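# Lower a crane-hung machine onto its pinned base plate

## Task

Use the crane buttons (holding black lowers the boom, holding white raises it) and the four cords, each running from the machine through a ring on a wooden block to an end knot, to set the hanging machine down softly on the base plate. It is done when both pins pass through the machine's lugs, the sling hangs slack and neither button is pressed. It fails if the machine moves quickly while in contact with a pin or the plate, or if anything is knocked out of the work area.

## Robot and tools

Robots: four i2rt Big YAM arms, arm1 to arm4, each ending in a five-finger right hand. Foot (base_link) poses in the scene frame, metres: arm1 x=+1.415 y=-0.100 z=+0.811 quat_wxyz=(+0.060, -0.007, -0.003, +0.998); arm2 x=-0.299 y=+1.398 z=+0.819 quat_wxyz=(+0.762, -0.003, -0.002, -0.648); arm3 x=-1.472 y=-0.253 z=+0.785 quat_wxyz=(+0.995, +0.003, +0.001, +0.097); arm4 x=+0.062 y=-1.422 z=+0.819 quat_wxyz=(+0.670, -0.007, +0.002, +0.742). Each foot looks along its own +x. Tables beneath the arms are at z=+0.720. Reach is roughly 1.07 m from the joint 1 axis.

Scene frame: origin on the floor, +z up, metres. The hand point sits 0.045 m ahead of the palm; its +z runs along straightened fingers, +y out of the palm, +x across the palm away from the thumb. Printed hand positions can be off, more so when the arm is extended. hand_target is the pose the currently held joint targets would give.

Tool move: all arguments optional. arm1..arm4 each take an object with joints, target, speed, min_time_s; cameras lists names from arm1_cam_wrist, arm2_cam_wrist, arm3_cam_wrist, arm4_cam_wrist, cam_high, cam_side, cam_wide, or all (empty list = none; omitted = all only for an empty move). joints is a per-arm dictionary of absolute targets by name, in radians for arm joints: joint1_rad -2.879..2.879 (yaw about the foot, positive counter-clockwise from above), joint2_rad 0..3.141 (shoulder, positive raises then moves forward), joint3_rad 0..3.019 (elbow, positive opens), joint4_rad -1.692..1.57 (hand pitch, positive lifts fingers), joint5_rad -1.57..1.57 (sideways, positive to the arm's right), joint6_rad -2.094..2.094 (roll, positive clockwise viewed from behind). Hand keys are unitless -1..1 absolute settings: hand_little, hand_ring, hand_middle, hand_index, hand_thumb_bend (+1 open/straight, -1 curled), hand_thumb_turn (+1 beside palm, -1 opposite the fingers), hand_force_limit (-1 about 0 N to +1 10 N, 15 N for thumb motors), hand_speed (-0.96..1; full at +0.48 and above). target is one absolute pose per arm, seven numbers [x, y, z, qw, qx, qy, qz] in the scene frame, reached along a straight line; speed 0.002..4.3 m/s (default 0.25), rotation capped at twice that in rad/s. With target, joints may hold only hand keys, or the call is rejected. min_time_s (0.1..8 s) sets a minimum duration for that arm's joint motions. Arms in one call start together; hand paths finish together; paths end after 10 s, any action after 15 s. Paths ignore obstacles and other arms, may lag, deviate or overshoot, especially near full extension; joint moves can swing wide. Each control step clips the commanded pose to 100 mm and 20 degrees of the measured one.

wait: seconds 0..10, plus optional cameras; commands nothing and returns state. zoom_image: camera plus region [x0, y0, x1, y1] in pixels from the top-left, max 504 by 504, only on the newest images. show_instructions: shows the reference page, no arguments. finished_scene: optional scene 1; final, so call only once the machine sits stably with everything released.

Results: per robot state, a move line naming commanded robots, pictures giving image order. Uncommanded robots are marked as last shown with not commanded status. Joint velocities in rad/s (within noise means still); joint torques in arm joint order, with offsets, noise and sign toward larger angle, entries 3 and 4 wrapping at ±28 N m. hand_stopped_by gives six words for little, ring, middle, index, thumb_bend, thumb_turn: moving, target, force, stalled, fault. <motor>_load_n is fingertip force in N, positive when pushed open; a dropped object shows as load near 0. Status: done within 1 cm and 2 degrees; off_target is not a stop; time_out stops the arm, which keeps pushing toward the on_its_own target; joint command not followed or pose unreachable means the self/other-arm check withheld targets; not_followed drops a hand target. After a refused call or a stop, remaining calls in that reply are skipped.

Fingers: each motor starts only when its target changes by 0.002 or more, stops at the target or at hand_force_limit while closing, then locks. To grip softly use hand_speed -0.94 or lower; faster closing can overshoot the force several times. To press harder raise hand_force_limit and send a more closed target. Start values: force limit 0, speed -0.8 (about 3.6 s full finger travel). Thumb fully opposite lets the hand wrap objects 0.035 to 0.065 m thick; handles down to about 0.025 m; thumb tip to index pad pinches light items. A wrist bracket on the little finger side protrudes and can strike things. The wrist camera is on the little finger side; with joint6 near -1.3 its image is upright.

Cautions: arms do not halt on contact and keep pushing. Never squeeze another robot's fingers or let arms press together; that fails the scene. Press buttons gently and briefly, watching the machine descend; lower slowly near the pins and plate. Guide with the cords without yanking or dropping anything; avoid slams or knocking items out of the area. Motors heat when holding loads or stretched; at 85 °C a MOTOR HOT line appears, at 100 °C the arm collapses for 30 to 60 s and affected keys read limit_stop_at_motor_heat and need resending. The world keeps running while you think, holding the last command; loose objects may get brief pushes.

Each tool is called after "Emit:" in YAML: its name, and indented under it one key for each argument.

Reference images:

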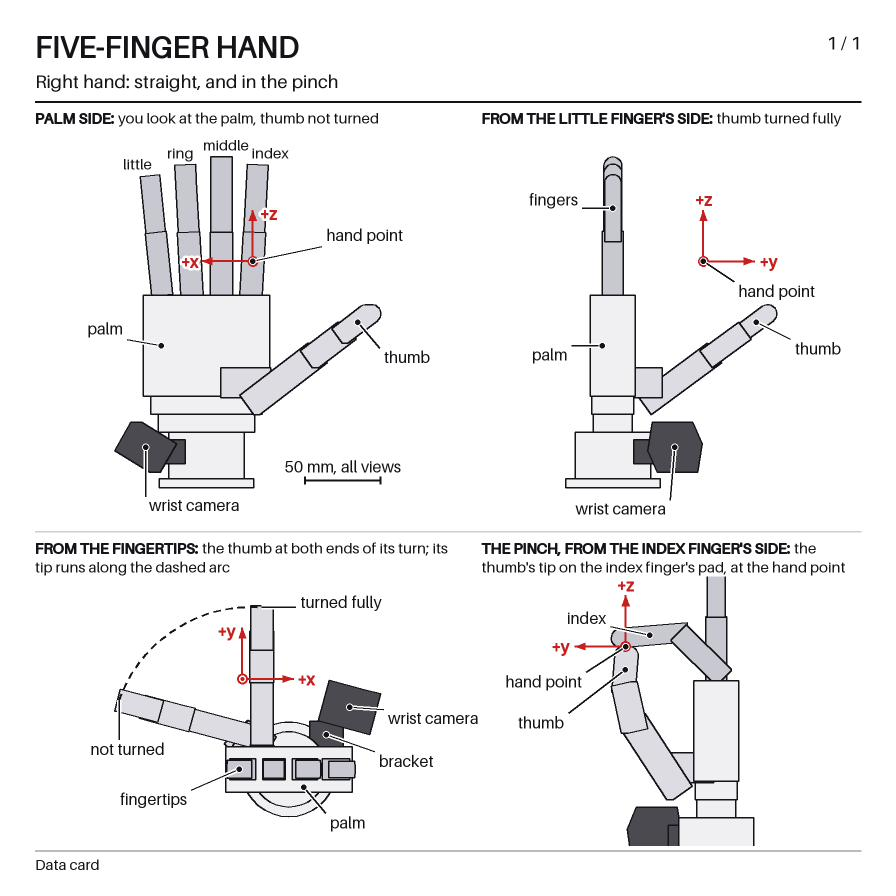

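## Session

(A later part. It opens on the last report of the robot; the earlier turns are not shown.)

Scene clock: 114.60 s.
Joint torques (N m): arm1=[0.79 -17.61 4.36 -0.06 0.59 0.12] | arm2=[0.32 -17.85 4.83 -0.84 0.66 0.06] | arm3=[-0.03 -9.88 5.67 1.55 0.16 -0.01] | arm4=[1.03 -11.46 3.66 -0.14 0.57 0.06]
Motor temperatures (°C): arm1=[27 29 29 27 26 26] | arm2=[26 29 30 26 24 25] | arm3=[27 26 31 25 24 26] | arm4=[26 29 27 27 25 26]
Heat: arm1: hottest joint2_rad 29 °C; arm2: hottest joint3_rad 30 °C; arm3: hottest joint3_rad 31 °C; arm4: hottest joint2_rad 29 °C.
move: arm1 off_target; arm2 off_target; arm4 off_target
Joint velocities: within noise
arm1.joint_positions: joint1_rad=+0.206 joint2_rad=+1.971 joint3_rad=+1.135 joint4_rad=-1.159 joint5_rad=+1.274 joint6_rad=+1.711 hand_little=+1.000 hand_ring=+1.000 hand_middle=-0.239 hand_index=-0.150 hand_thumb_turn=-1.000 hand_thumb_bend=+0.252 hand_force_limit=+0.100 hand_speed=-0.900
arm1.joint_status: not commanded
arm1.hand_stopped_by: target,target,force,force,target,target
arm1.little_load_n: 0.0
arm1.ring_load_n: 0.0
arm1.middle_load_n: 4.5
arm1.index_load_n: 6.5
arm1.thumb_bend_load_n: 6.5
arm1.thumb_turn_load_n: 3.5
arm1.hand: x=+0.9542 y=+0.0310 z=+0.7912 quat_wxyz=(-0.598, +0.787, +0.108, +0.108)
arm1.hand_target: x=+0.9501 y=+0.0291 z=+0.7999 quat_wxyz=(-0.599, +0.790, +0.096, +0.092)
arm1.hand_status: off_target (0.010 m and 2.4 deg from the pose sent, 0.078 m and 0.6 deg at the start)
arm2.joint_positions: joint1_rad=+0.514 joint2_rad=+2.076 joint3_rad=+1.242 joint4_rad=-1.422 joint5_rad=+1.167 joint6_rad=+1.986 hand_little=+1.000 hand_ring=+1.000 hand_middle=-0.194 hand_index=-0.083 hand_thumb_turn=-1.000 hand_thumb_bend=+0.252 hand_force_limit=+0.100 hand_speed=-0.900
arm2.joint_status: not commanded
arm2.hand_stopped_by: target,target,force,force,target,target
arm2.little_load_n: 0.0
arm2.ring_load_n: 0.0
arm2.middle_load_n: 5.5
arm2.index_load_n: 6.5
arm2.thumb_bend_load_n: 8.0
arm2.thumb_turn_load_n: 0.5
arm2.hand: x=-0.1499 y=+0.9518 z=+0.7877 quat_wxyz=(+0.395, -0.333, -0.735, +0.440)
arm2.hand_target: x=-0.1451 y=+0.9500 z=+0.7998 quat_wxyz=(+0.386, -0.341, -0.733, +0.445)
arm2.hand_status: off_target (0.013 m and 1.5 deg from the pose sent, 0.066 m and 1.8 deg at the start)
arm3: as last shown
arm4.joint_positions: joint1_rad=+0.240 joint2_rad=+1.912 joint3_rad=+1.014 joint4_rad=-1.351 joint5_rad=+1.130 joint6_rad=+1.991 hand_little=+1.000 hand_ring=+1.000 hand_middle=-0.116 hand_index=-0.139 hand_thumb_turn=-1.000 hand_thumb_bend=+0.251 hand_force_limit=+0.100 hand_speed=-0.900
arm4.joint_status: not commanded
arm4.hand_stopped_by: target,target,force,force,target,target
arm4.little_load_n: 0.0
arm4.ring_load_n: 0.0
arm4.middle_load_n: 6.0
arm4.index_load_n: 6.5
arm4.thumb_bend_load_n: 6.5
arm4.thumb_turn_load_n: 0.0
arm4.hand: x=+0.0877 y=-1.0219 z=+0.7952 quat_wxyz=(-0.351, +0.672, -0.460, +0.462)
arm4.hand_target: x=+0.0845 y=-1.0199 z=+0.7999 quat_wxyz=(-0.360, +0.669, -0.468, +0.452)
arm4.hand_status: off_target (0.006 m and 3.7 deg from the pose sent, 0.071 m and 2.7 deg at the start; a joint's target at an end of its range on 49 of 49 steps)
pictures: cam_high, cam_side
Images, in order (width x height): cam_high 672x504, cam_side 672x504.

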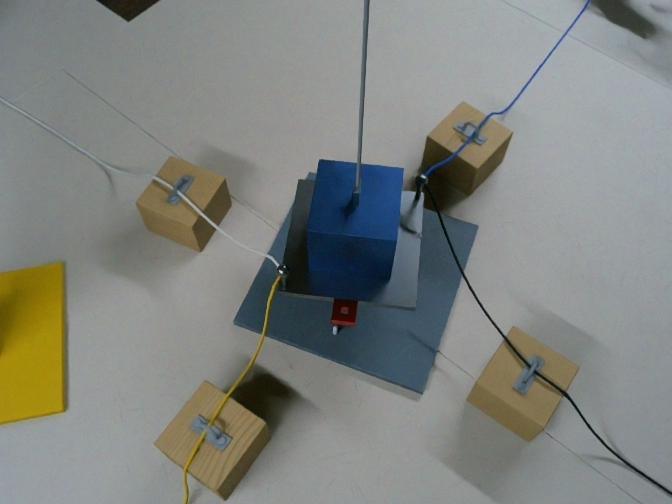

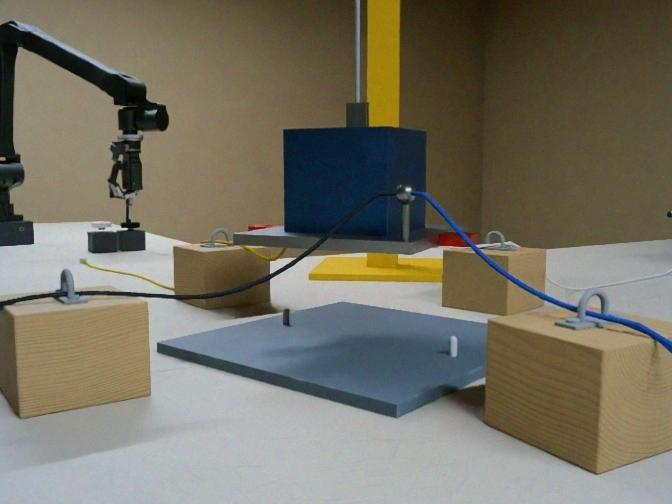

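Emit:
wait:
  seconds: 3
  cameras: ["cam_side", "cam_high"]

Scene clock: 117.97 s.
Joint torques (N m): arm1=[0.85 -17.61 4.42 0.03 0.59 0.14] | arm2=[0.26 -17.85 4.85 -0.83 0.66 0.06] | arm3=[0.03 -9.88 5.67 1.54 0.16 -0.01] | arm4=[0.97 -11.58 3.69 -0.17 0.57 0.07]
Motor temperatures (°C): arm1=[27 29 28 27 26 26] | arm2=[26 29 30 26 24 25] | arm3=[27 26 31 25 24 26] | arm4=[26 29 27 27 25 26]
Heat: arm1: hottest joint2_rad 29 °C; arm2: hottest joint3_rad 30 °C; arm3: hottest joint3_rad 31 °C; arm4: hottest joint2_rad 29 °C.
Joint velocities: within noise
arm1.joint_positions: joint1_rad=+0.206 joint2_rad=+1.971 joint3_rad=+1.135 joint4_rad=-1.159 joint5_rad=+1.274 joint6_rad=+1.711 hand_little=+1.000 hand_ring=+1.000 hand_middle=-0.239 hand_index=-0.150 hand_thumb_turn=-1.000 hand_thumb_bend=+0.252 hand_force_limit=+0.100 hand_speed=-0.900
arm1.joint_status: not commanded
arm1.hand_stopped_by: target,target,force,force,target,target
arm1.little_load_n: 0.0
arm1.ring_load_n: -0.5
arm1.middle_load_n: 4.5
arm1.index_load_n: 6.5
arm1.thumb_bend_load_n: 6.5
arm1.thumb_turn_load_n: 3.5
arm1.hand: x=+0.9542 y=+0.0310 z=+0.7912 quat_wxyz=(-0.598, +0.787, +0.108, +0.108)
arm1.hand_target: x=+0.9501 y=+0.0291 z=+0.7999 quat_wxyz=(-0.599, +0.790, +0.096, +0.092)
arm1.hand_status: off_target (0.010 m and 2.4 deg from the pose sent, 0.078 m and 0.6 deg at the start)
arm2.joint_positions: joint1_rad=+0.514 joint2_rad=+2.076 joint3_rad=+1.242 joint4_rad=-1.422 joint5_rad=+1.167 joint6_rad=+1.986 hand_little=+1.000 hand_ring=+1.000 hand_middle=-0.194 hand_index=-0.083 hand_thumb_turn=-1.000 hand_thumb_bend=+0.252 hand_force_limit=+0.100 hand_speed=-0.900
arm2.joint_status: not commanded
arm2.hand_stopped_by: target,target,force,force,target,target
arm2.little_load_n: 0.0
arm2.ring_load_n: 0.0
arm2.middle_load_n: 5.5
arm2.index_load_n: 6.5
arm2.thumb_bend_load_n: 8.0
arm2.thumb_turn_load_n: 0.5
arm2.hand: x=-0.1499 y=+0.9517 z=+0.7877 quat_wxyz=(+0.395, -0.334, -0.734, +0.440)
arm2.hand_target: x=-0.1451 y=+0.9500 z=+0.7998 quat_wxyz=(+0.386, -0.341, -0.733, +0.445)
arm2.hand_status: off_target (0.013 m and 1.5 deg from the pose sent, 0.066 m and 1.8 deg at the start)
arm3.joint_positions: joint1_rad=+0.436 joint2_rad=+1.669 joint3_rad=+1.243 joint4_rad=-1.131 joint5_rad=+0.000 joint6_rad=-0.945 hand_little=-1.000 hand_ring=-1.000 hand_middle=-1.000 hand_index=+1.000 hand_thumb_turn=+1.000 hand_thumb_bend=+0.000 hand_force_limit=+0.000 hand_speed=+0.000
arm3.joint_status: not commanded
arm3.hand_stopped_by: target,target,target,target,target,target
arm3.little_load_n: 0.0
arm3.ring_load_n: 0.5
arm3.middle_load_n: 0.0
arm3.index_load_n: -4.0
arm3.thumb_bend_load_n: 0.0
arm3.thumb_turn_load_n: 0.0
arm3.hand: x=-1.1157 y=-0.0325 z=+0.8599 quat_wxyz=(-0.007, +1.000, +0.002, +0.005)
arm3.hand_target: x=-1.1134 y=-0.0367 z=+0.8332 quat_wxyz=(+0.000, +1.000, +0.000, +0.000)
arm3.hand_status: not commanded
arm4.joint_positions: joint1_rad=+0.240 joint2_rad=+1.912 joint3_rad=+1.014 joint4_rad=-1.351 joint5_rad=+1.130 joint6_rad=+1.991 hand_little=+1.000 hand_ring=+1.000 hand_middle=-0.116 hand_index=-0.139 hand_thumb_turn=-1.000 hand_thumb_bend=+0.251 hand_force_limit=+0.100 hand_speed=-0.900
arm4.joint_status: not commanded
arm4.hand_stopped_by: target,target,force,force,target,target
arm4.little_load_n: 0.0
arm4.ring_load_n: 0.0
arm4.middle_load_n: 6.0
arm4.index_load_n: 6.5
arm4.thumb_bend_load_n: 6.5
arm4.thumb_turn_load_n: 0.0
arm4.hand: x=+0.0877 y=-1.0219 z=+0.7952 quat_wxyz=(-0.351, +0.672, -0.460, +0.462)
arm4.hand_target: x=+0.0845 y=-1.0199 z=+0.7999 quat_wxyz=(-0.360, +0.669, -0.468, +0.452)
arm4.hand_status: off_target (0.006 m and 3.7 deg from the pose sent, 0.071 m and 2.7 deg at the start; a joint's target at an end of its range on 49 of 49 steps)
wait: 3.00 s; at rest from the start
pictures: cam_high, cam_side
Images, in order (width x height): cam_high 672x504, cam_side 672x504.

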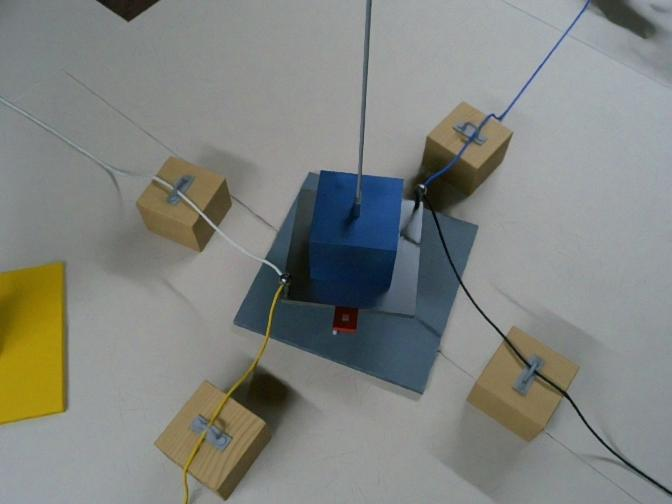

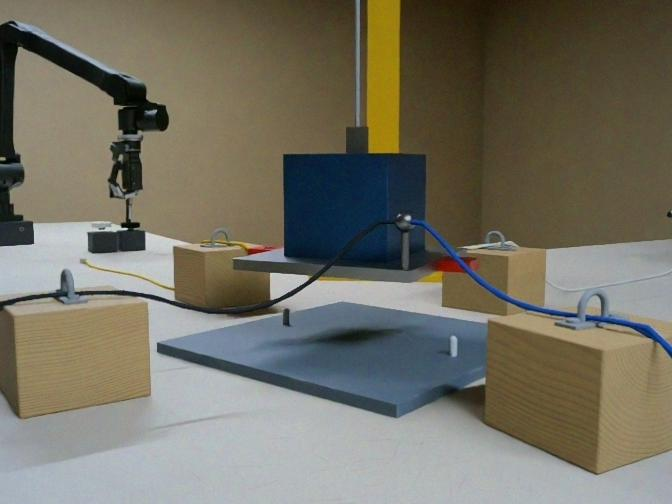

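Emit:
wait:
  seconds: 2.5
  cameras: ["cam_side"]

Emit:
move:
  arm3: {"target": [-1.113, -0.036, 0.875, 0, 1, 0, 0], "speed": 0.3}
  arm1: {"target": [0.97, 0.029, 0.80, 0.599, -0.790, -0.096, -0.092], "speed": 0.08}
  arm4: {"target": [0.084, -1.06, 0.80, 0.360, -0.669, 0.468, -0.452], "speed": 0.08}
  arm2: {"target": [-0.155, 0.98, 0.80, 0.386, -0.341, -0.733, 0.445], "speed": 0.08}
  cameras: ["cam_side", "cam_high"]

Emit:
zoom_image:
  camera: "cam_high"
  region: [220, 150, 500, 410]

Emit:
zoom_image:
  camera: "cam_side"
  region: [150, 130, 520, 420]

Scene clock: 121.30 s.
Joint torques (N m): arm1=[1.08 -17.32 4.42 0.01 0.61 0.15] | arm2=[0.26 -17.85 4.82 -0.84 0.66 0.06] | arm3=[0.03 -9.82 5.68 1.55 0.16 -0.01] | arm4=[1.03 -11.46 3.64 -0.12 0.57 0.06]
Motor temperatures (°C): arm1=[27 29 28 27 26 26] | arm2=[26 29 30 26 24 25] | arm3=[27 25 30 25 24 26] | arm4=[26 29 27 27 25 26]
Heat: arm1: hottest joint2_rad 29 °C; arm2: hottest joint3_rad 30 °C; arm3: hottest joint3_rad 30 °C; arm4: hottest joint2_rad 29 °C.
Joint velocities: within noise
arm1.joint_positions: joint1_rad=+0.206 joint2_rad=+1.971 joint3_rad=+1.135 joint4_rad=-1.159 joint5_rad=+1.274 joint6_rad=+1.711 hand_little=+1.000 hand_ring=+1.000 hand_middle=-0.239 hand_index=-0.150 hand_thumb_turn=-1.000 hand_thumb_bend=+0.252 hand_force_limit=+0.100 hand_speed=-0.900
arm1.joint_status: not commanded
arm1.hand_stopped_by: target,target,force,force,target,target
arm1.little_load_n: 0.0
arm1.ring_load_n: 0.0
arm1.middle_load_n: 4.5
arm1.index_load_n: 6.5
arm1.thumb_bend_load_n: 6.5
arm1.thumb_turn_load_n: 3.5
arm1.hand: x=+0.9542 y=+0.0310 z=+0.7912 quat_wxyz=(-0.598, +0.787, +0.108, +0.108)
arm1.hand_target: x=+0.9501 y=+0.0291 z=+0.7999 quat_wxyz=(-0.599, +0.790, +0.096, +0.092)
arm1.hand_status: off_target (0.010 m and 2.4 deg from the pose sent, 0.078 m and 0.6 deg at the start)
arm2.joint_positions: joint1_rad=+0.514 joint2_rad=+2.076 joint3_rad=+1.242 joint4_rad=-1.422 joint5_rad=+1.167 joint6_rad=+1.986 hand_little=+1.000 hand_ring=+1.000 hand_middle=-0.194 hand_index=-0.083 hand_thumb_turn=-1.000 hand_thumb_bend=+0.252 hand_force_limit=+0.100 hand_speed=-0.900
arm2.joint_status: not commanded
arm2.hand_stopped_by: target,target,force,force,target,target
arm2.little_load_n: 0.0
arm2.ring_load_n: 0.0
arm2.middle_load_n: 6.0
arm2.index_load_n: 6.5
arm2.thumb_bend_load_n: 8.0
arm2.thumb_turn_load_n: 0.5
arm2.hand: x=-0.1499 y=+0.9517 z=+0.7877 quat_wxyz=(+0.395, -0.334, -0.734, +0.440)
arm2.hand_target: x=-0.1451 y=+0.9500 z=+0.7998 quat_wxyz=(+0.386, -0.341, -0.733, +0.445)
arm2.hand_status: off_target (0.013 m and 1.5 deg from the pose sent, 0.066 m and 1.8 deg at the start)
arm3.joint_positions: joint1_rad=+0.436 joint2_rad=+1.669 joint3_rad=+1.243 joint4_rad=-1.131 joint5_rad=+0.000 joint6_rad=-0.945 hand_little=-1.000 hand_ring=-1.000 hand_middle=-1.000 hand_index=+1.000 hand_thumb_turn=+1.000 hand_thumb_bend=+0.000 hand_force_limit=+0.000 hand_speed=+0.000
arm3.joint_status: not commanded
arm3.hand_stopped_by: target,target,target,target,target,target
arm3.little_load_n: 0.5
arm3.ring_load_n: 0.0
arm3.middle_load_n: -0.5
arm3.index_load_n: -4.0
arm3.thumb_bend_load_n: 0.0
arm3.thumb_turn_load_n: 0.0
arm3.hand: x=-1.1157 y=-0.0325 z=+0.8599 quat_wxyz=(-0.007, +1.000, +0.002, +0.005)
arm3.hand_target: x=-1.1134 y=-0.0367 z=+0.8332 quat_wxyz=(+0.000, +1.000, +0.000, +0.000)
arm3.hand_status: not commanded
arm4.joint_positions: joint1_rad=+0.240 joint2_rad=+1.912 joint3_rad=+1.014 joint4_rad=-1.351 joint5_rad=+1.130 joint6_rad=+1.991 hand_little=+1.000 hand_ring=+1.000 hand_middle=-0.116 hand_index=-0.139 hand_thumb_turn=-1.000 hand_thumb_bend=+0.251 hand_force_limit=+0.100 hand_speed=-0.900
arm4.joint_status: not commanded
arm4.hand_stopped_by: target,target,force,force,target,target
arm4.little_load_n: 0.0
arm4.ring_load_n: 0.0
arm4.middle_load_n: 5.5
arm4.index_load_n: 6.5
arm4.thumb_bend_load_n: 6.5
arm4.thumb_turn_load_n: 0.0
arm4.hand: x=+0.0877 y=-1.0219 z=+0.7952 quat_wxyz=(-0.351, +0.672, -0.460, +0.462)
arm4.hand_target: x=+0.0845 y=-1.0199 z=+0.7999 quat_wxyz=(-0.360, +0.669, -0.468, +0.452)
arm4.hand_status: off_target (0.006 m and 3.7 deg from the pose sent, 0.071 m and 2.7 deg at the start; a joint's target at an end of its range on 49 of 49 steps)
wait: 2.50 s; at rest from the start
Images, in order (width x height): cam_side 672x504.

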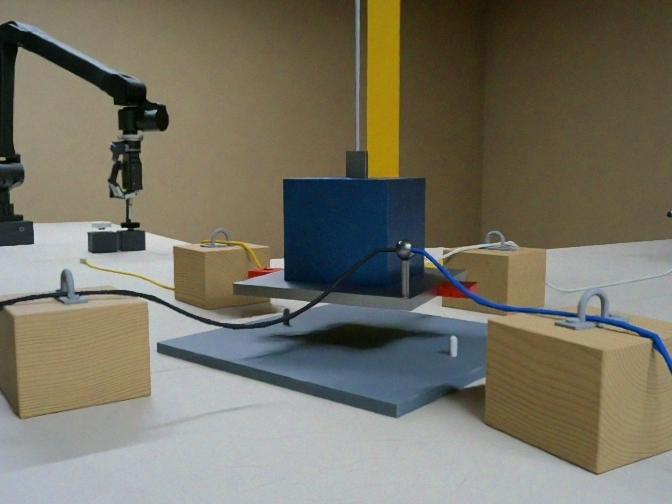

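Scene clock: 122.37 s.
Joint torques (N m): arm1=[1.08 -16.91 4.21 0.01 0.59 0.12] | arm2=[0.32 -16.67 4.48 -0.21 0.63 0.06] | arm3=[0.21 -12.57 9.62 -0.87 0.04 0.01] | arm4=[1.08 -10.23 3.43 -0.16 0.55 0.07]
Motor temperatures (°C): arm1=[27 29 28 27 26 26] | arm2=[26 29 30 26 24 25] | arm3=[27 26 30 25 24 26] | arm4=[26 29 27 27 25 26]
Heat: arm1: hottest joint2_rad 29 °C; arm2: hottest joint3_rad 30 °C; arm3: hottest joint3_rad 30 °C; arm4: hottest joint2_rad 29 °C.
move: arm1 off_target; arm2 off_target; arm3 off_target; arm4 off_target
Joint velocities: within noise
arm1.joint_positions: joint1_rad=+0.206 joint2_rad=+1.938 joint3_rad=+1.074 joint4_rad=-1.143 joint5_rad=+1.273 joint6_rad=+1.723 hand_little=+1.000 hand_ring=+1.000 hand_middle=-0.239 hand_index=-0.150 hand_thumb_turn=-1.000 hand_thumb_bend=+0.252 hand_force_limit=+0.100 hand_speed=-0.900
arm1.joint_status: not commanded
arm1.hand_stopped_by: target,target,force,force,target,target
arm1.little_load_n: 0.0
arm1.ring_load_n: -0.5
arm1.middle_load_n: 4.5
arm1.index_load_n: 6.5
arm1.thumb_bend_load_n: 6.5
arm1.thumb_turn_load_n: 3.5
arm1.hand: x=+0.9742 y=+0.0327 z=+0.7919 quat_wxyz=(-0.598, +0.787, +0.106, +0.109)
arm1.hand_target: x=+0.9700 y=+0.0291 z=+0.8000 quat_wxyz=(-0.599, +0.790, +0.096, +0.092)
arm1.hand_status: off_target (0.010 m and 2.3 deg from the pose sent, 0.018 m and 2.4 deg at the start)
arm2.joint_positions: joint1_rad=+0.537 joint2_rad=+2.026 joint3_rad=+1.148 joint4_rad=-1.422 joint5_rad=+1.150 joint6_rad=+2.018 hand_little=+1.000 hand_ring=+1.000 hand_middle=-0.194 hand_index=-0.083 hand_thumb_turn=-1.000 hand_thumb_bend=+0.252 hand_force_limit=+0.100 hand_speed=-0.900
arm2.joint_status: not commanded
arm2.hand_stopped_by: target,target,force,force,target,target
arm2.little_load_n: 0.0
arm2.ring_load_n: 0.0
arm2.middle_load_n: 6.0
arm2.index_load_n: 6.5
arm2.thumb_bend_load_n: 8.0
arm2.thumb_turn_load_n: 0.5
arm2.hand: x=-0.1615 y=+0.9835 z=+0.7904 quat_wxyz=(+0.399, -0.328, -0.737, +0.436)
arm2.hand_target: x=-0.1552 y=+0.9800 z=+0.8000 quat_wxyz=(+0.384, -0.340, -0.735, +0.444)
arm2.hand_status: off_target (0.012 m and 2.4 deg from the pose sent, 0.031 m and 1.5 deg at the start; a joint's target at an end of its range on 20 of 32 steps)
arm3.joint_positions: joint1_rad=+0.435 joint2_rad=+1.658 joint3_rad=+1.247 joint4_rad=-1.175 joint5_rad=+0.004 joint6_rad=-0.945 hand_little=-1.000 hand_ring=-1.000 hand_middle=-1.000 hand_index=+1.000 hand_thumb_turn=+1.000 hand_thumb_bend=+0.000 hand_force_limit=+0.000 hand_speed=+0.000
arm3.joint_status: not commanded
arm3.hand_stopped_by: target,target,target,target,target,target
arm3.little_load_n: 0.0
arm3.ring_load_n: 0.0
arm3.middle_load_n: 0.0
arm3.index_load_n: 0.0
arm3.thumb_bend_load_n: 0.0
arm3.thumb_turn_load_n: 0.0
arm3.hand: x=-1.1227 y=-0.0392 z=+0.8680 quat_wxyz=(+0.003, +1.000, +0.002, -0.006)
arm3.hand_target: x=-1.1132 y=-0.0362 z=+0.8750 quat_wxyz=(+0.000, +1.000, +0.000, +0.000)
arm3.hand_status: off_target (0.012 m and 0.8 deg from the pose sent, 0.016 m and 1.0 deg at the start)
arm4.joint_positions: joint1_rad=+0.272 joint2_rad=+1.834 joint3_rad=+0.892 joint4_rad=-1.306 joint5_rad=+1.104 joint6_rad=+1.991 hand_little=+1.000 hand_ring=+1.000 hand_middle=-0.116 hand_index=-0.139 hand_thumb_turn=-1.000 hand_thumb_bend=+0.251 hand_force_limit=+0.100 hand_speed=-0.900
arm4.joint_status: not commanded
arm4.hand_stopped_by: target,target,force,force,target,target
arm4.little_load_n: 0.0
arm4.ring_load_n: 0.0
arm4.middle_load_n: 6.0
arm4.index_load_n: 6.5
arm4.thumb_bend_load_n: 6.5
arm4.thumb_turn_load_n: 0.0
arm4.hand: x=+0.0873 y=-1.0618 z=+0.7961 quat_wxyz=(-0.348, +0.681, -0.457, +0.454)
arm4.hand_target: x=+0.0843 y=-1.0599 z=+0.8000 quat_wxyz=(-0.356, +0.678, -0.464, +0.444)
arm4.hand_status: off_target (0.005 m and 2.3 deg from the pose sent, 0.039 m and 1.8 deg at the start; a joint's target at an end of its range on 32 of 32 steps)
pictures: cam_high, cam_side
Images, in order (width x height): cam_high 672x504, cam_side 672x504.

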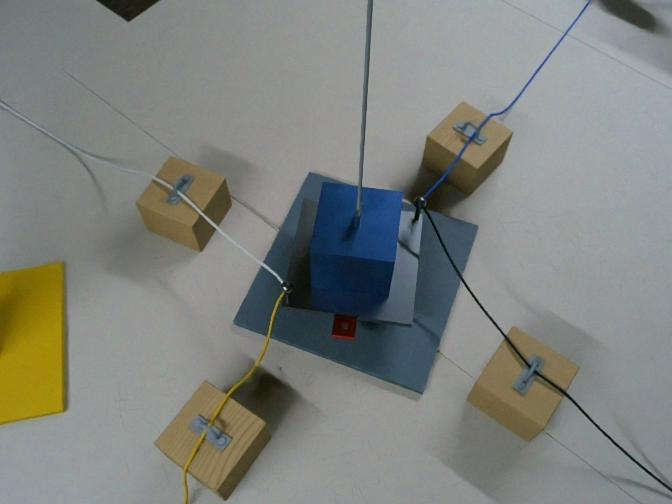

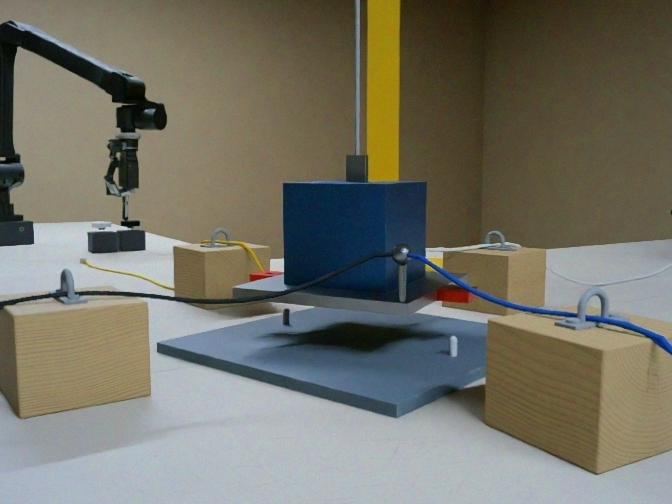

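Scaled by 1.800 from the camera's image (finer frame: 960x720).

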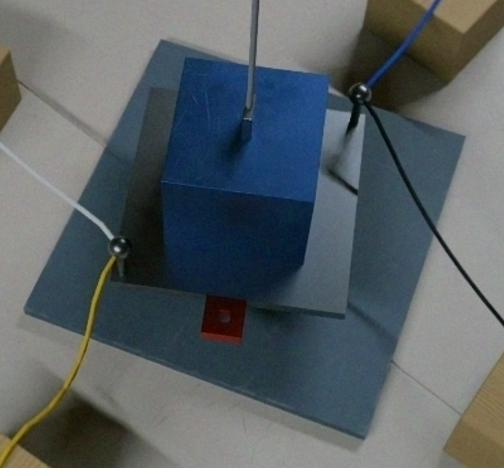

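Scaled by 1.362 from the camera's image (finer frame: 960x720).

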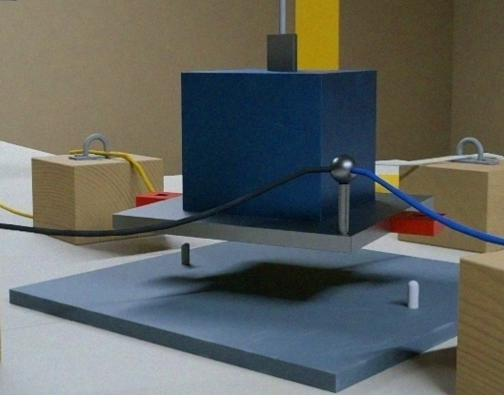

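Emit:
move:
  arm1: {"target": [0.945, 0.029, 0.80, 0.599, -0.790, -0.096, -0.092], "speed": 0.06}
  arm4: {"target": [0.084, -1.09, 0.80, 0.356, -0.678, 0.464, -0.444], "speed": 0.06}
  arm2: {"target": [-0.161, 1.00, 0.80, 0.384, -0.340, -0.735, 0.444], "speed": 0.06}
  cameras: ["cam_side", "cam_high"]

Emit:
zoom_image:
  camera: "cam_high"
  region: [220, 150, 500, 410]

Emit:
zoom_image:
  camera: "cam_side"
  region: [150, 130, 520, 420]

Scene clock: 124.77 s.
Joint torques (N m): arm1=[0.85 -14.92 7.27 -0.55 0.69 -0.08] | arm2=[0.38 -15.91 4.21 -0.01 0.6 0.05] | arm3=[0.15 -12.57 9.59 -0.85 0.04 0] | arm4=[1.2 -9.35 3.18 -0.16 0.55 0.06]
Motor temperatures (°C): arm1=[27 29 28 27 26 26] | arm2=[26 29 29 26 24 25] | arm3=[27 26 30 25 24 26] | arm4=[26 29 27 27 25 26]
Heat: arm1: hottest joint2_rad 29 °C; arm2: hottest joint2_rad 29 °C; arm3: hottest joint3_rad 30 °C; arm4: hottest joint2_rad 29 °C.
move: arm1 off_target; arm2 off_target; arm4 off_target
Joint velocities: within noise
arm1.joint_positions: joint1_rad=+0.206 joint2_rad=+1.945 joint3_rad=+1.112 joint4_rad=-1.143 joint5_rad=+1.273 joint6_rad=+1.723 hand_little=+1.000 hand_ring=+1.000 hand_middle=-0.239 hand_index=-0.150 hand_thumb_turn=-1.000 hand_thumb_bend=+0.252 hand_force_limit=+0.100 hand_speed=-0.900
arm1.joint_status: not commanded
arm1.hand_stopped_by: target,target,force,force,target,target
arm1.little_load_n: 0.0
arm1.ring_load_n: 0.0
arm1.middle_load_n: 4.5
arm1.index_load_n: 6.5
arm1.thumb_bend_load_n: 6.5
arm1.thumb_turn_load_n: 3.5
arm1.hand: x=+0.9574 y=+0.0313 z=+0.7967 quat_wxyz=(-0.598, +0.789, +0.098, +0.097)
arm1.hand_target: x=+0.9453 y=+0.0290 z=+0.8002 quat_wxyz=(-0.599, +0.790, +0.096, +0.092)
arm1.hand_status: off_target (0.013 m and 0.6 deg from the pose sent, 0.031 m and 2.4 deg at the start)
arm2.joint_positions: joint1_rad=+0.553 joint2_rad=+1.985 joint3_rad=+1.083 joint4_rad=-1.401 joint5_rad=+1.137 joint6_rad=+2.018 hand_little=+1.000 hand_ring=+1.000 hand_middle=-0.194 hand_index=-0.083 hand_thumb_turn=-1.000 hand_thumb_bend=+0.252 hand_force_limit=+0.100 hand_speed=-0.900
arm2.joint_status: not commanded
arm2.hand_stopped_by: target,target,force,force,target,target
arm2.little_load_n: 0.0
arm2.ring_load_n: 0.0
arm2.middle_load_n: 5.5
arm2.index_load_n: 6.5
arm2.thumb_bend_load_n: 8.0
arm2.thumb_turn_load_n: 1.0
arm2.hand: x=-0.1681 y=+1.0033 z=+0.7918 quat_wxyz=(+0.397, -0.325, -0.741, +0.433)
arm2.hand_target: x=-0.1612 y=+0.9999 z=+0.8000 quat_wxyz=(+0.380, -0.337, -0.739, +0.442)
arm2.hand_status: off_target (0.011 m and 2.6 deg from the pose sent, 0.019 m and 2.4 deg at the start; a joint's target at an end of its range on 30 of 30 steps)
arm3: as last shown
arm4.joint_positions: joint1_rad=+0.298 joint2_rad=+1.774 joint3_rad=+0.805 joint4_rad=-1.278 joint5_rad=+1.082 joint6_rad=+1.991 hand_little=+1.000 hand_ring=+1.000 hand_middle=-0.116 hand_index=-0.139 hand_thumb_turn=-1.000 hand_thumb_bend=+0.251 hand_force_limit=+0.100 hand_speed=-0.900
arm4.joint_status: not commanded
arm4.hand_stopped_by: target,target,force,force,target,target
arm4.little_load_n: 0.0
arm4.ring_load_n: 0.0
arm4.middle_load_n: 6.0
arm4.index_load_n: 6.0
arm4.thumb_bend_load_n: 6.5
arm4.thumb_turn_load_n: 0.0
arm4.hand: x=+0.0872 y=-1.0913 z=+0.7968 quat_wxyz=(-0.345, +0.689, -0.454, +0.448)
arm4.hand_target: x=+0.0844 y=-1.0899 z=+0.7999 quat_wxyz=(-0.353, +0.686, -0.461, +0.438)
arm4.hand_status: off_target (0.005 m and 2.1 deg from the pose sent, 0.029 m and 1.7 deg at the start; a joint's target at an end of its range on 30 of 30 steps)
pictures: cam_high, cam_side
Images, in order (width x height): cam_high 672x504, cam_side 672x504.

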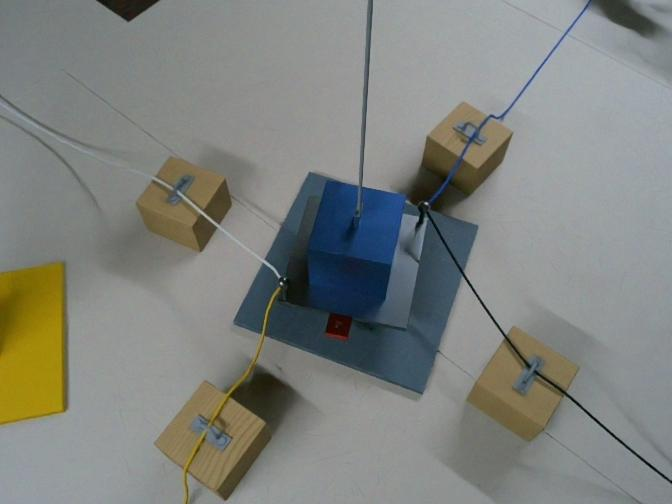

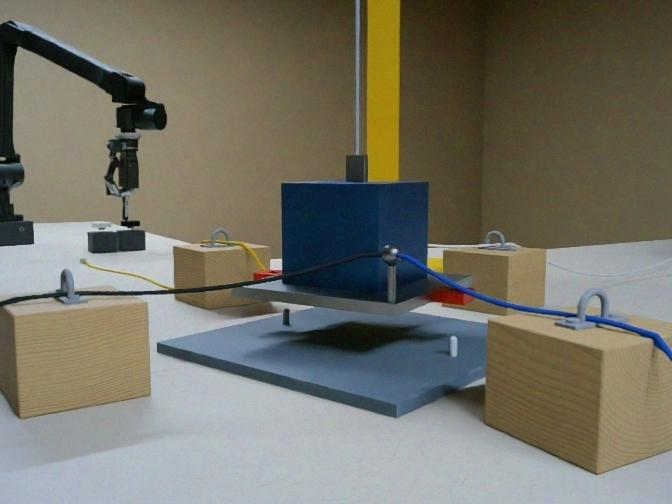

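Scaled by 1.800 from the camera's image (finer frame: 960x720).

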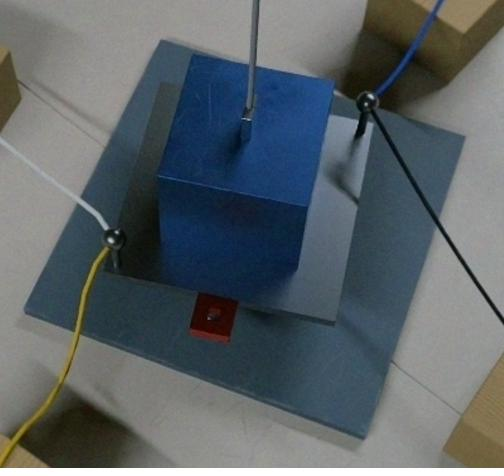

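Scaled by 1.362 from the camera's image (finer frame: 960x720).

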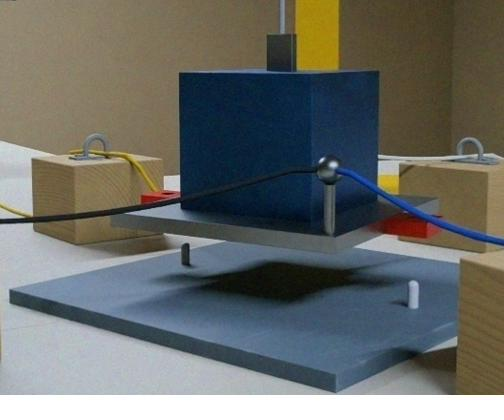

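Emit:
move:
  arm1: {"target": [0.930, 0.029, 0.80, 0.599, -0.790, -0.096, -0.092], "speed": 0.06}
  arm4: {"target": [0.084, -1.12, 0.80, 0.353, -0.686, 0.461, -0.438], "speed": 0.06}
  arm2: {"target": [-0.164, 1.01, 0.80, 0.384, -0.340, -0.735, 0.444], "speed": 0.06}
  cameras: ["cam_side", "cam_high"]

Emit:
zoom_image:
  camera: "cam_high"
  region: [220, 150, 500, 410]

Emit:
zoom_image:
  camera: "cam_side"
  region: [150, 130, 520, 420]

Scene clock: 127.13 s.
Joint torques (N m): arm1=[0.5 -15.09 7.71 -0.68 0.72 -0.15] | arm2=[0.44 -15.56 4.08 -0.01 0.59 0.06] | arm3=[0.21 -12.57 9.62 -0.85 0.04 0] | arm4=[1.2 -8.35 2.97 -0.24 0.52 0.05]
Motor temperatures (°C): arm1=[27 29 28 27 26 26] | arm2=[26 29 29 26 24 25] | arm3=[27 26 30 25 24 26] | arm4=[26 29 27 27 25 26]
Heat: arm1: hottest joint2_rad 29 °C; arm2: hottest joint2_rad 29 °C; arm3: hottest joint3_rad 30 °C; arm4: hottest joint2_rad 29 °C.
move: arm1 off_target; arm2 off_target; arm4 done
Joint velocities: within noise
arm1.joint_positions: joint1_rad=+0.206 joint2_rad=+1.970 joint3_rad=+1.155 joint4_rad=-1.152 joint5_rad=+1.273 joint6_rad=+1.721 hand_little=+1.000 hand_ring=+1.000 hand_middle=-0.239 hand_index=-0.150 hand_thumb_turn=-1.000 hand_thumb_bend=+0.252 hand_force_limit=+0.100 hand_speed=-0.900
arm1.joint_status: not commanded
arm1.hand_stopped_by: target,target,force,force,target,target
arm1.little_load_n: 0.0
arm1.ring_load_n: 0.0
arm1.middle_load_n: 4.5
arm1.index_load_n: 7.0
arm1.thumb_bend_load_n: 6.5
arm1.thumb_turn_load_n: 3.5
arm1.hand: x=+0.9427 y=+0.0300 z=+0.7957 quat_wxyz=(-0.598, +0.790, +0.096, +0.094)
arm1.hand_target: x=+0.9303 y=+0.0290 z=+0.8002 quat_wxyz=(-0.599, +0.790, +0.096, +0.091)
arm1.hand_status: off_target (0.013 m and 0.3 deg from the pose sent, 0.028 m and 0.6 deg at the start)
arm2.joint_positions: joint1_rad=+0.562 joint2_rad=+1.966 joint3_rad=+1.051 joint4_rad=-1.388 joint5_rad=+1.130 joint6_rad=+2.018 hand_little=+1.000 hand_ring=+1.000 hand_middle=-0.194 hand_index=-0.083 hand_thumb_turn=-1.000 hand_thumb_bend=+0.252 hand_force_limit=+0.100 hand_speed=-0.900
arm2.joint_status: not commanded
arm2.hand_stopped_by: target,target,force,force,target,target
arm2.little_load_n: 0.0
arm2.ring_load_n: 0.0
arm2.middle_load_n: 5.5
arm2.index_load_n: 6.5
arm2.thumb_bend_load_n: 8.0
arm2.thumb_turn_load_n: 0.5
arm2.hand: x=-0.1710 y=+1.0131 z=+0.7920 quat_wxyz=(+0.395, -0.324, -0.743, +0.432)
arm2.hand_target: x=-0.1643 y=+1.0099 z=+0.7999 quat_wxyz=(+0.379, -0.336, -0.742, +0.440)
arm2.hand_status: off_target (0.011 m and 2.7 deg from the pose sent, 0.011 m and 2.6 deg at the start; a joint's target at an end of its range on 30 of 30 steps)
arm3: as last shown
arm3.ring_load_n: 0.5
arm4.joint_positions: joint1_rad=+0.330 joint2_rad=+1.710 joint3_rad=+0.723 joint4_rad=-1.254 joint5_rad=+1.056 joint6_rad=+1.992 hand_little=+1.000 hand_ring=+1.000 hand_middle=-0.116 hand_index=-0.139 hand_thumb_turn=-1.000 hand_thumb_bend=+0.251 hand_force_limit=+0.100 hand_speed=-0.900
arm4.joint_status: not commanded
arm4.hand_stopped_by: target,target,force,force,target,target
arm4.little_load_n: 0.0
arm4.ring_load_n: 0.0
arm4.middle_load_n: 5.5
arm4.index_load_n: 6.5
arm4.thumb_bend_load_n: 6.5
arm4.thumb_turn_load_n: 0.0
arm4.hand: x=+0.0863 y=-1.1195 z=+0.7982 quat_wxyz=(-0.343, +0.697, -0.452, +0.438)
arm4.hand_target: x=+0.0844 y=-1.1198 z=+0.7999 quat_wxyz=(-0.349, +0.695, -0.457, +0.431)
arm4.hand_status: done (0.003 m and 2.0 deg from the pose sent, 0.029 m and 1.7 deg at the start; a joint's target at an end of its range on 30 of 30 steps)
pictures: cam_high, cam_side
Images, in order (width x height): cam_high 672x504, cam_side 672x504.

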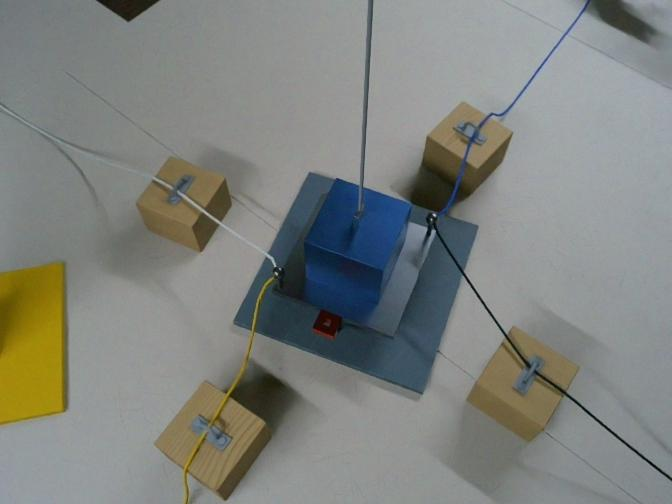

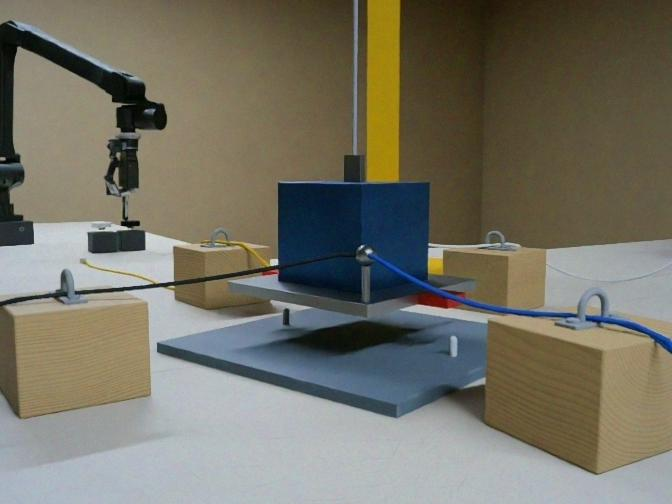

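Scaled by 1.800 from the camera's image (finer frame: 960x720).

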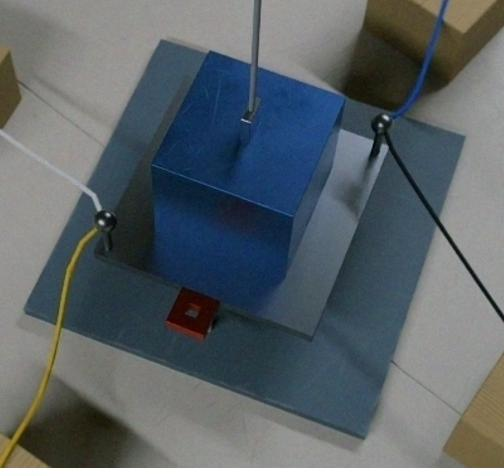

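Scaled by 1.362 from the camera's image (finer frame: 960x720).

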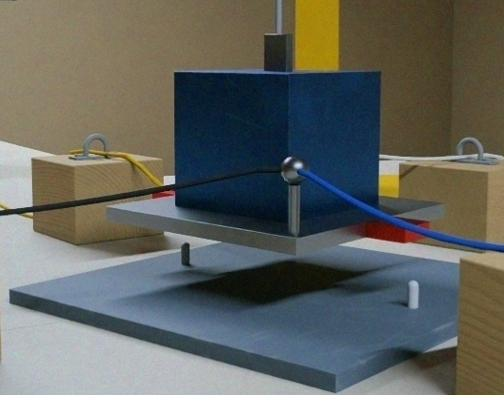

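Emit:
move:
  arm1: {"target": [0.955, 0.029, 0.80, 0.599, -0.790, -0.096, -0.092], "speed": 0.06}
  cameras: ["cam_side", "cam_high"]

Emit:
zoom_image:
  camera: "cam_high"
  region: [220, 150, 500, 410]

Emit:
zoom_image:
  camera: "cam_side"
  region: [150, 130, 520, 420]

Scene clock: 131.00 s.
Joint torques (N m): arm1=[0.97 -17.44 4.42 -0.08 0.65 0.07] | arm2=[0.44 -15.62 4.08 -0.02 0.59 0.05] | arm3=[0.15 -12.57 9.59 -0.85 0.04 0.01] | arm4=[1.2 -8.59 2.99 -0.28 0.52 0.05]
Motor temperatures (°C): arm1=[27 29 28 27 26 26] | arm2=[26 29 29 26 24 25] | arm3=[27 26 30 25 24 26] | arm4=[26 29 27 27 25 26]
Heat: arm1: hottest joint2_rad 29 °C; arm2: hottest joint2_rad 29 °C; arm3: hottest joint3_rad 30 °C; arm4: hottest joint2_rad 29 °C.
move: arm1 off_target
Joint velocities: within noise
arm1.joint_positions: joint1_rad=+0.206 joint2_rad=+1.964 joint3_rad=+1.118 joint4_rad=-1.152 joint5_rad=+1.273 joint6_rad=+1.721 hand_little=+1.000 hand_ring=+1.000 hand_middle=-0.239 hand_index=-0.150 hand_thumb_turn=-1.000 hand_thumb_bend=+0.252 hand_force_limit=+0.100 hand_speed=-0.900
arm1.joint_status: not commanded
arm1.hand_stopped_by: target,target,force,force,target,target
arm1.little_load_n: 0.0
arm1.ring_load_n: -0.5
arm1.middle_load_n: 5.0
arm1.index_load_n: 6.5
arm1.thumb_bend_load_n: 6.5
arm1.thumb_turn_load_n: 3.5
arm1.hand: x=+0.9592 y=+0.0314 z=+0.7905 quat_wxyz=(-0.598, +0.788, +0.105, +0.106)
arm1.hand_target: x=+0.9551 y=+0.0291 z=+0.7999 quat_wxyz=(-0.599, +0.790, +0.096, +0.092)
arm1.hand_status: off_target (0.011 m and 2.0 deg from the pose sent, 0.013 m and 0.3 deg at the start)
arm2, arm3, arm4: as last shown
arm3.ring_load_n: 0.0
pictures: cam_high, cam_side
Images, in order (width x height): cam_high 672x504, cam_side 672x504.

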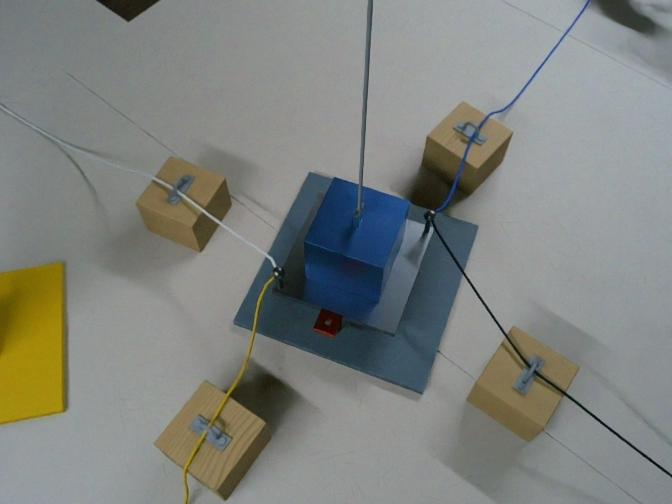

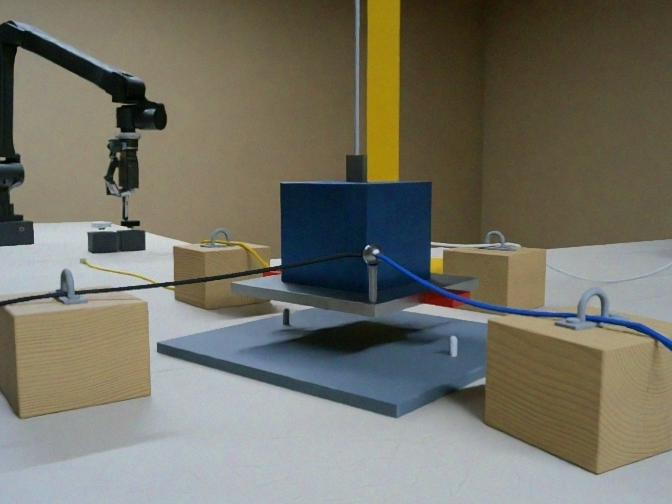

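Scaled by 1.800 from the camera's image (finer frame: 960x720).

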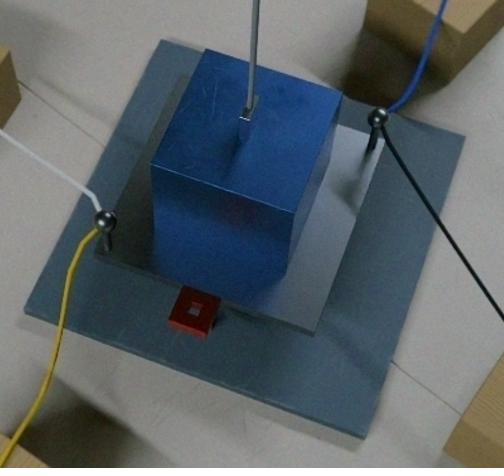

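Scaled by 1.362 from the camera's image (finer frame: 960x720).

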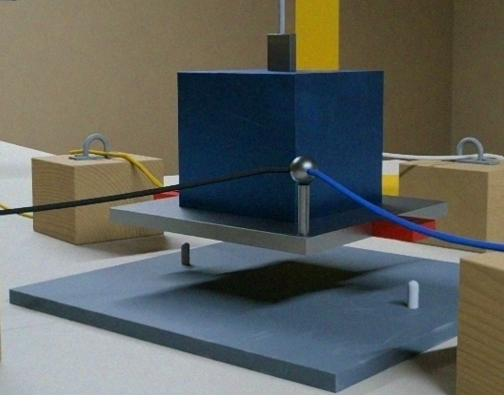

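Emit:
move:
  arm1: {"target": [0.973, 0.029, 0.80, 0.599, -0.790, -0.096, -0.092], "speed": 0.05}
  arm4: {"target": [0.084, -1.117, 0.80, 0.353, -0.686, 0.461, -0.438], "speed": 0.05}
  cameras: ["cam_side", "cam_high"]

Emit:
zoom_image:
  camera: "cam_high"
  region: [220, 150, 500, 410]

Emit:
zoom_image:
  camera: "cam_side"
  region: [150, 130, 520, 420]

Scene clock: 132.57 s.
Joint torques (N m): arm1=[1.14 -16.73 4.16 -0.02 0.58 0.12] | arm2=[0.38 -15.56 4.1 -0.02 0.59 0.06] | arm3=[0.15 -12.57 9.59 -0.87 0.04 0] | arm4=[0.85 -7.77 3.56 -0.34 0.64 0.06]
Motor temperatures (°C): arm1=[27 29 28 27 26 26] | arm2=[26 28 29 26 24 25] | arm3=[27 26 30 25 24 26] | arm4=[26 29 27 27 25 26]
Heat: arm1: hottest joint2_rad 29 °C; arm2: hottest joint3_rad 29 °C; arm3: hottest joint3_rad 30 °C; arm4: hottest joint2_rad 29 °C.
move: arm1 off_target; arm4 done
Joint velocities: within noise
arm1.joint_positions: joint1_rad=+0.206 joint2_rad=+1.933 joint3_rad=+1.065 joint4_rad=-1.141 joint5_rad=+1.273 joint6_rad=+1.726 hand_little=+1.000 hand_ring=+1.000 hand_middle=-0.239 hand_index=-0.150 hand_thumb_turn=-1.000 hand_thumb_bend=+0.252 hand_force_limit=+0.100 hand_speed=-0.900
arm1.joint_status: not commanded
arm1.hand_stopped_by: target,target,force,force,target,target
arm1.little_load_n: 0.0
arm1.ring_load_n: 0.0
arm1.middle_load_n: 4.5
arm1.index_load_n: 6.5
arm1.thumb_bend_load_n: 6.5
arm1.thumb_turn_load_n: 3.5
arm1.hand: x=+0.9772 y=+0.0330 z=+0.7920 quat_wxyz=(-0.598, +0.787, +0.106, +0.109)
arm1.hand_target: x=+0.9731 y=+0.0291 z=+0.8000 quat_wxyz=(-0.599, +0.790, +0.096, +0.092)
arm1.hand_status: off_target (0.010 m and 2.3 deg from the pose sent, 0.017 m and 2.0 deg at the start)
arm2, arm3: as last shown
arm3.index_load_n: 0.5
arm4.joint_positions: joint1_rad=+0.330 joint2_rad=+1.710 joint3_rad=+0.723 joint4_rad=-1.254 joint5_rad=+1.056 joint6_rad=+1.992 hand_little=+1.000 hand_ring=+1.000 hand_middle=-0.116 hand_index=-0.139 hand_thumb_turn=-1.000 hand_thumb_bend=+0.251 hand_force_limit=+0.100 hand_speed=-0.900
arm4.joint_status: not commanded
arm4.hand_stopped_by: target,target,force,force,target,target
arm4.little_load_n: 0.0
arm4.ring_load_n: 0.0
arm4.middle_load_n: 5.5
arm4.index_load_n: 6.5
arm4.thumb_bend_load_n: 6.5
arm4.thumb_turn_load_n: 0.0
arm4.hand: x=+0.0863 y=-1.1195 z=+0.7982 quat_wxyz=(-0.343, +0.697, -0.452, +0.438)
arm4.hand_target: x=+0.0844 y=-1.1168 z=+0.8000 quat_wxyz=(-0.349, +0.694, -0.458, +0.431)
arm4.hand_status: done (0.004 m and 2.0 deg from the pose sent, 0.004 m and 2.0 deg at the start; a joint's target at an end of its range on 23 of 23 steps)
pictures: cam_high, cam_side
Images, in order (width x height): cam_high 672x504, cam_side 672x504.

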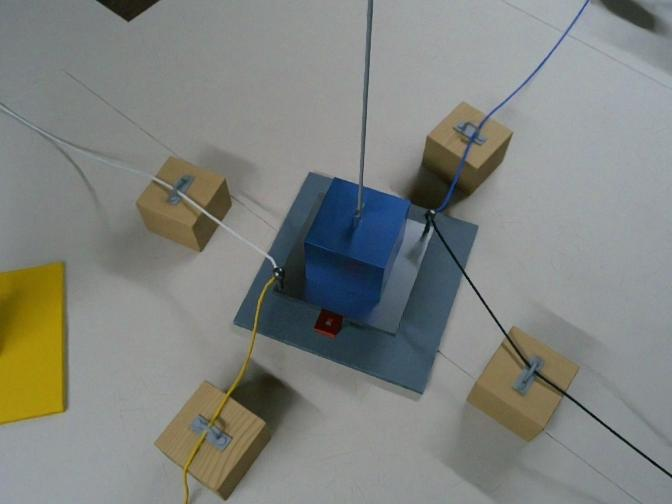

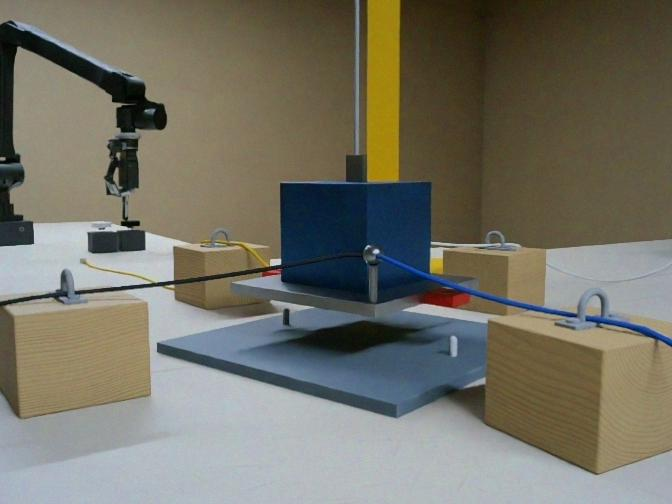

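Scaled by 1.800 from the camera's image (finer frame: 960x720).

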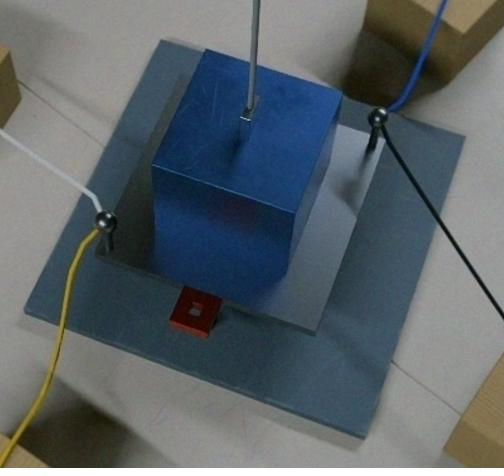

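Scaled by 1.362 from the camera's image (finer frame: 960x720).

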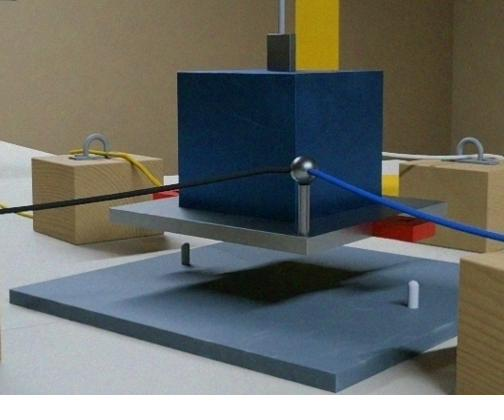

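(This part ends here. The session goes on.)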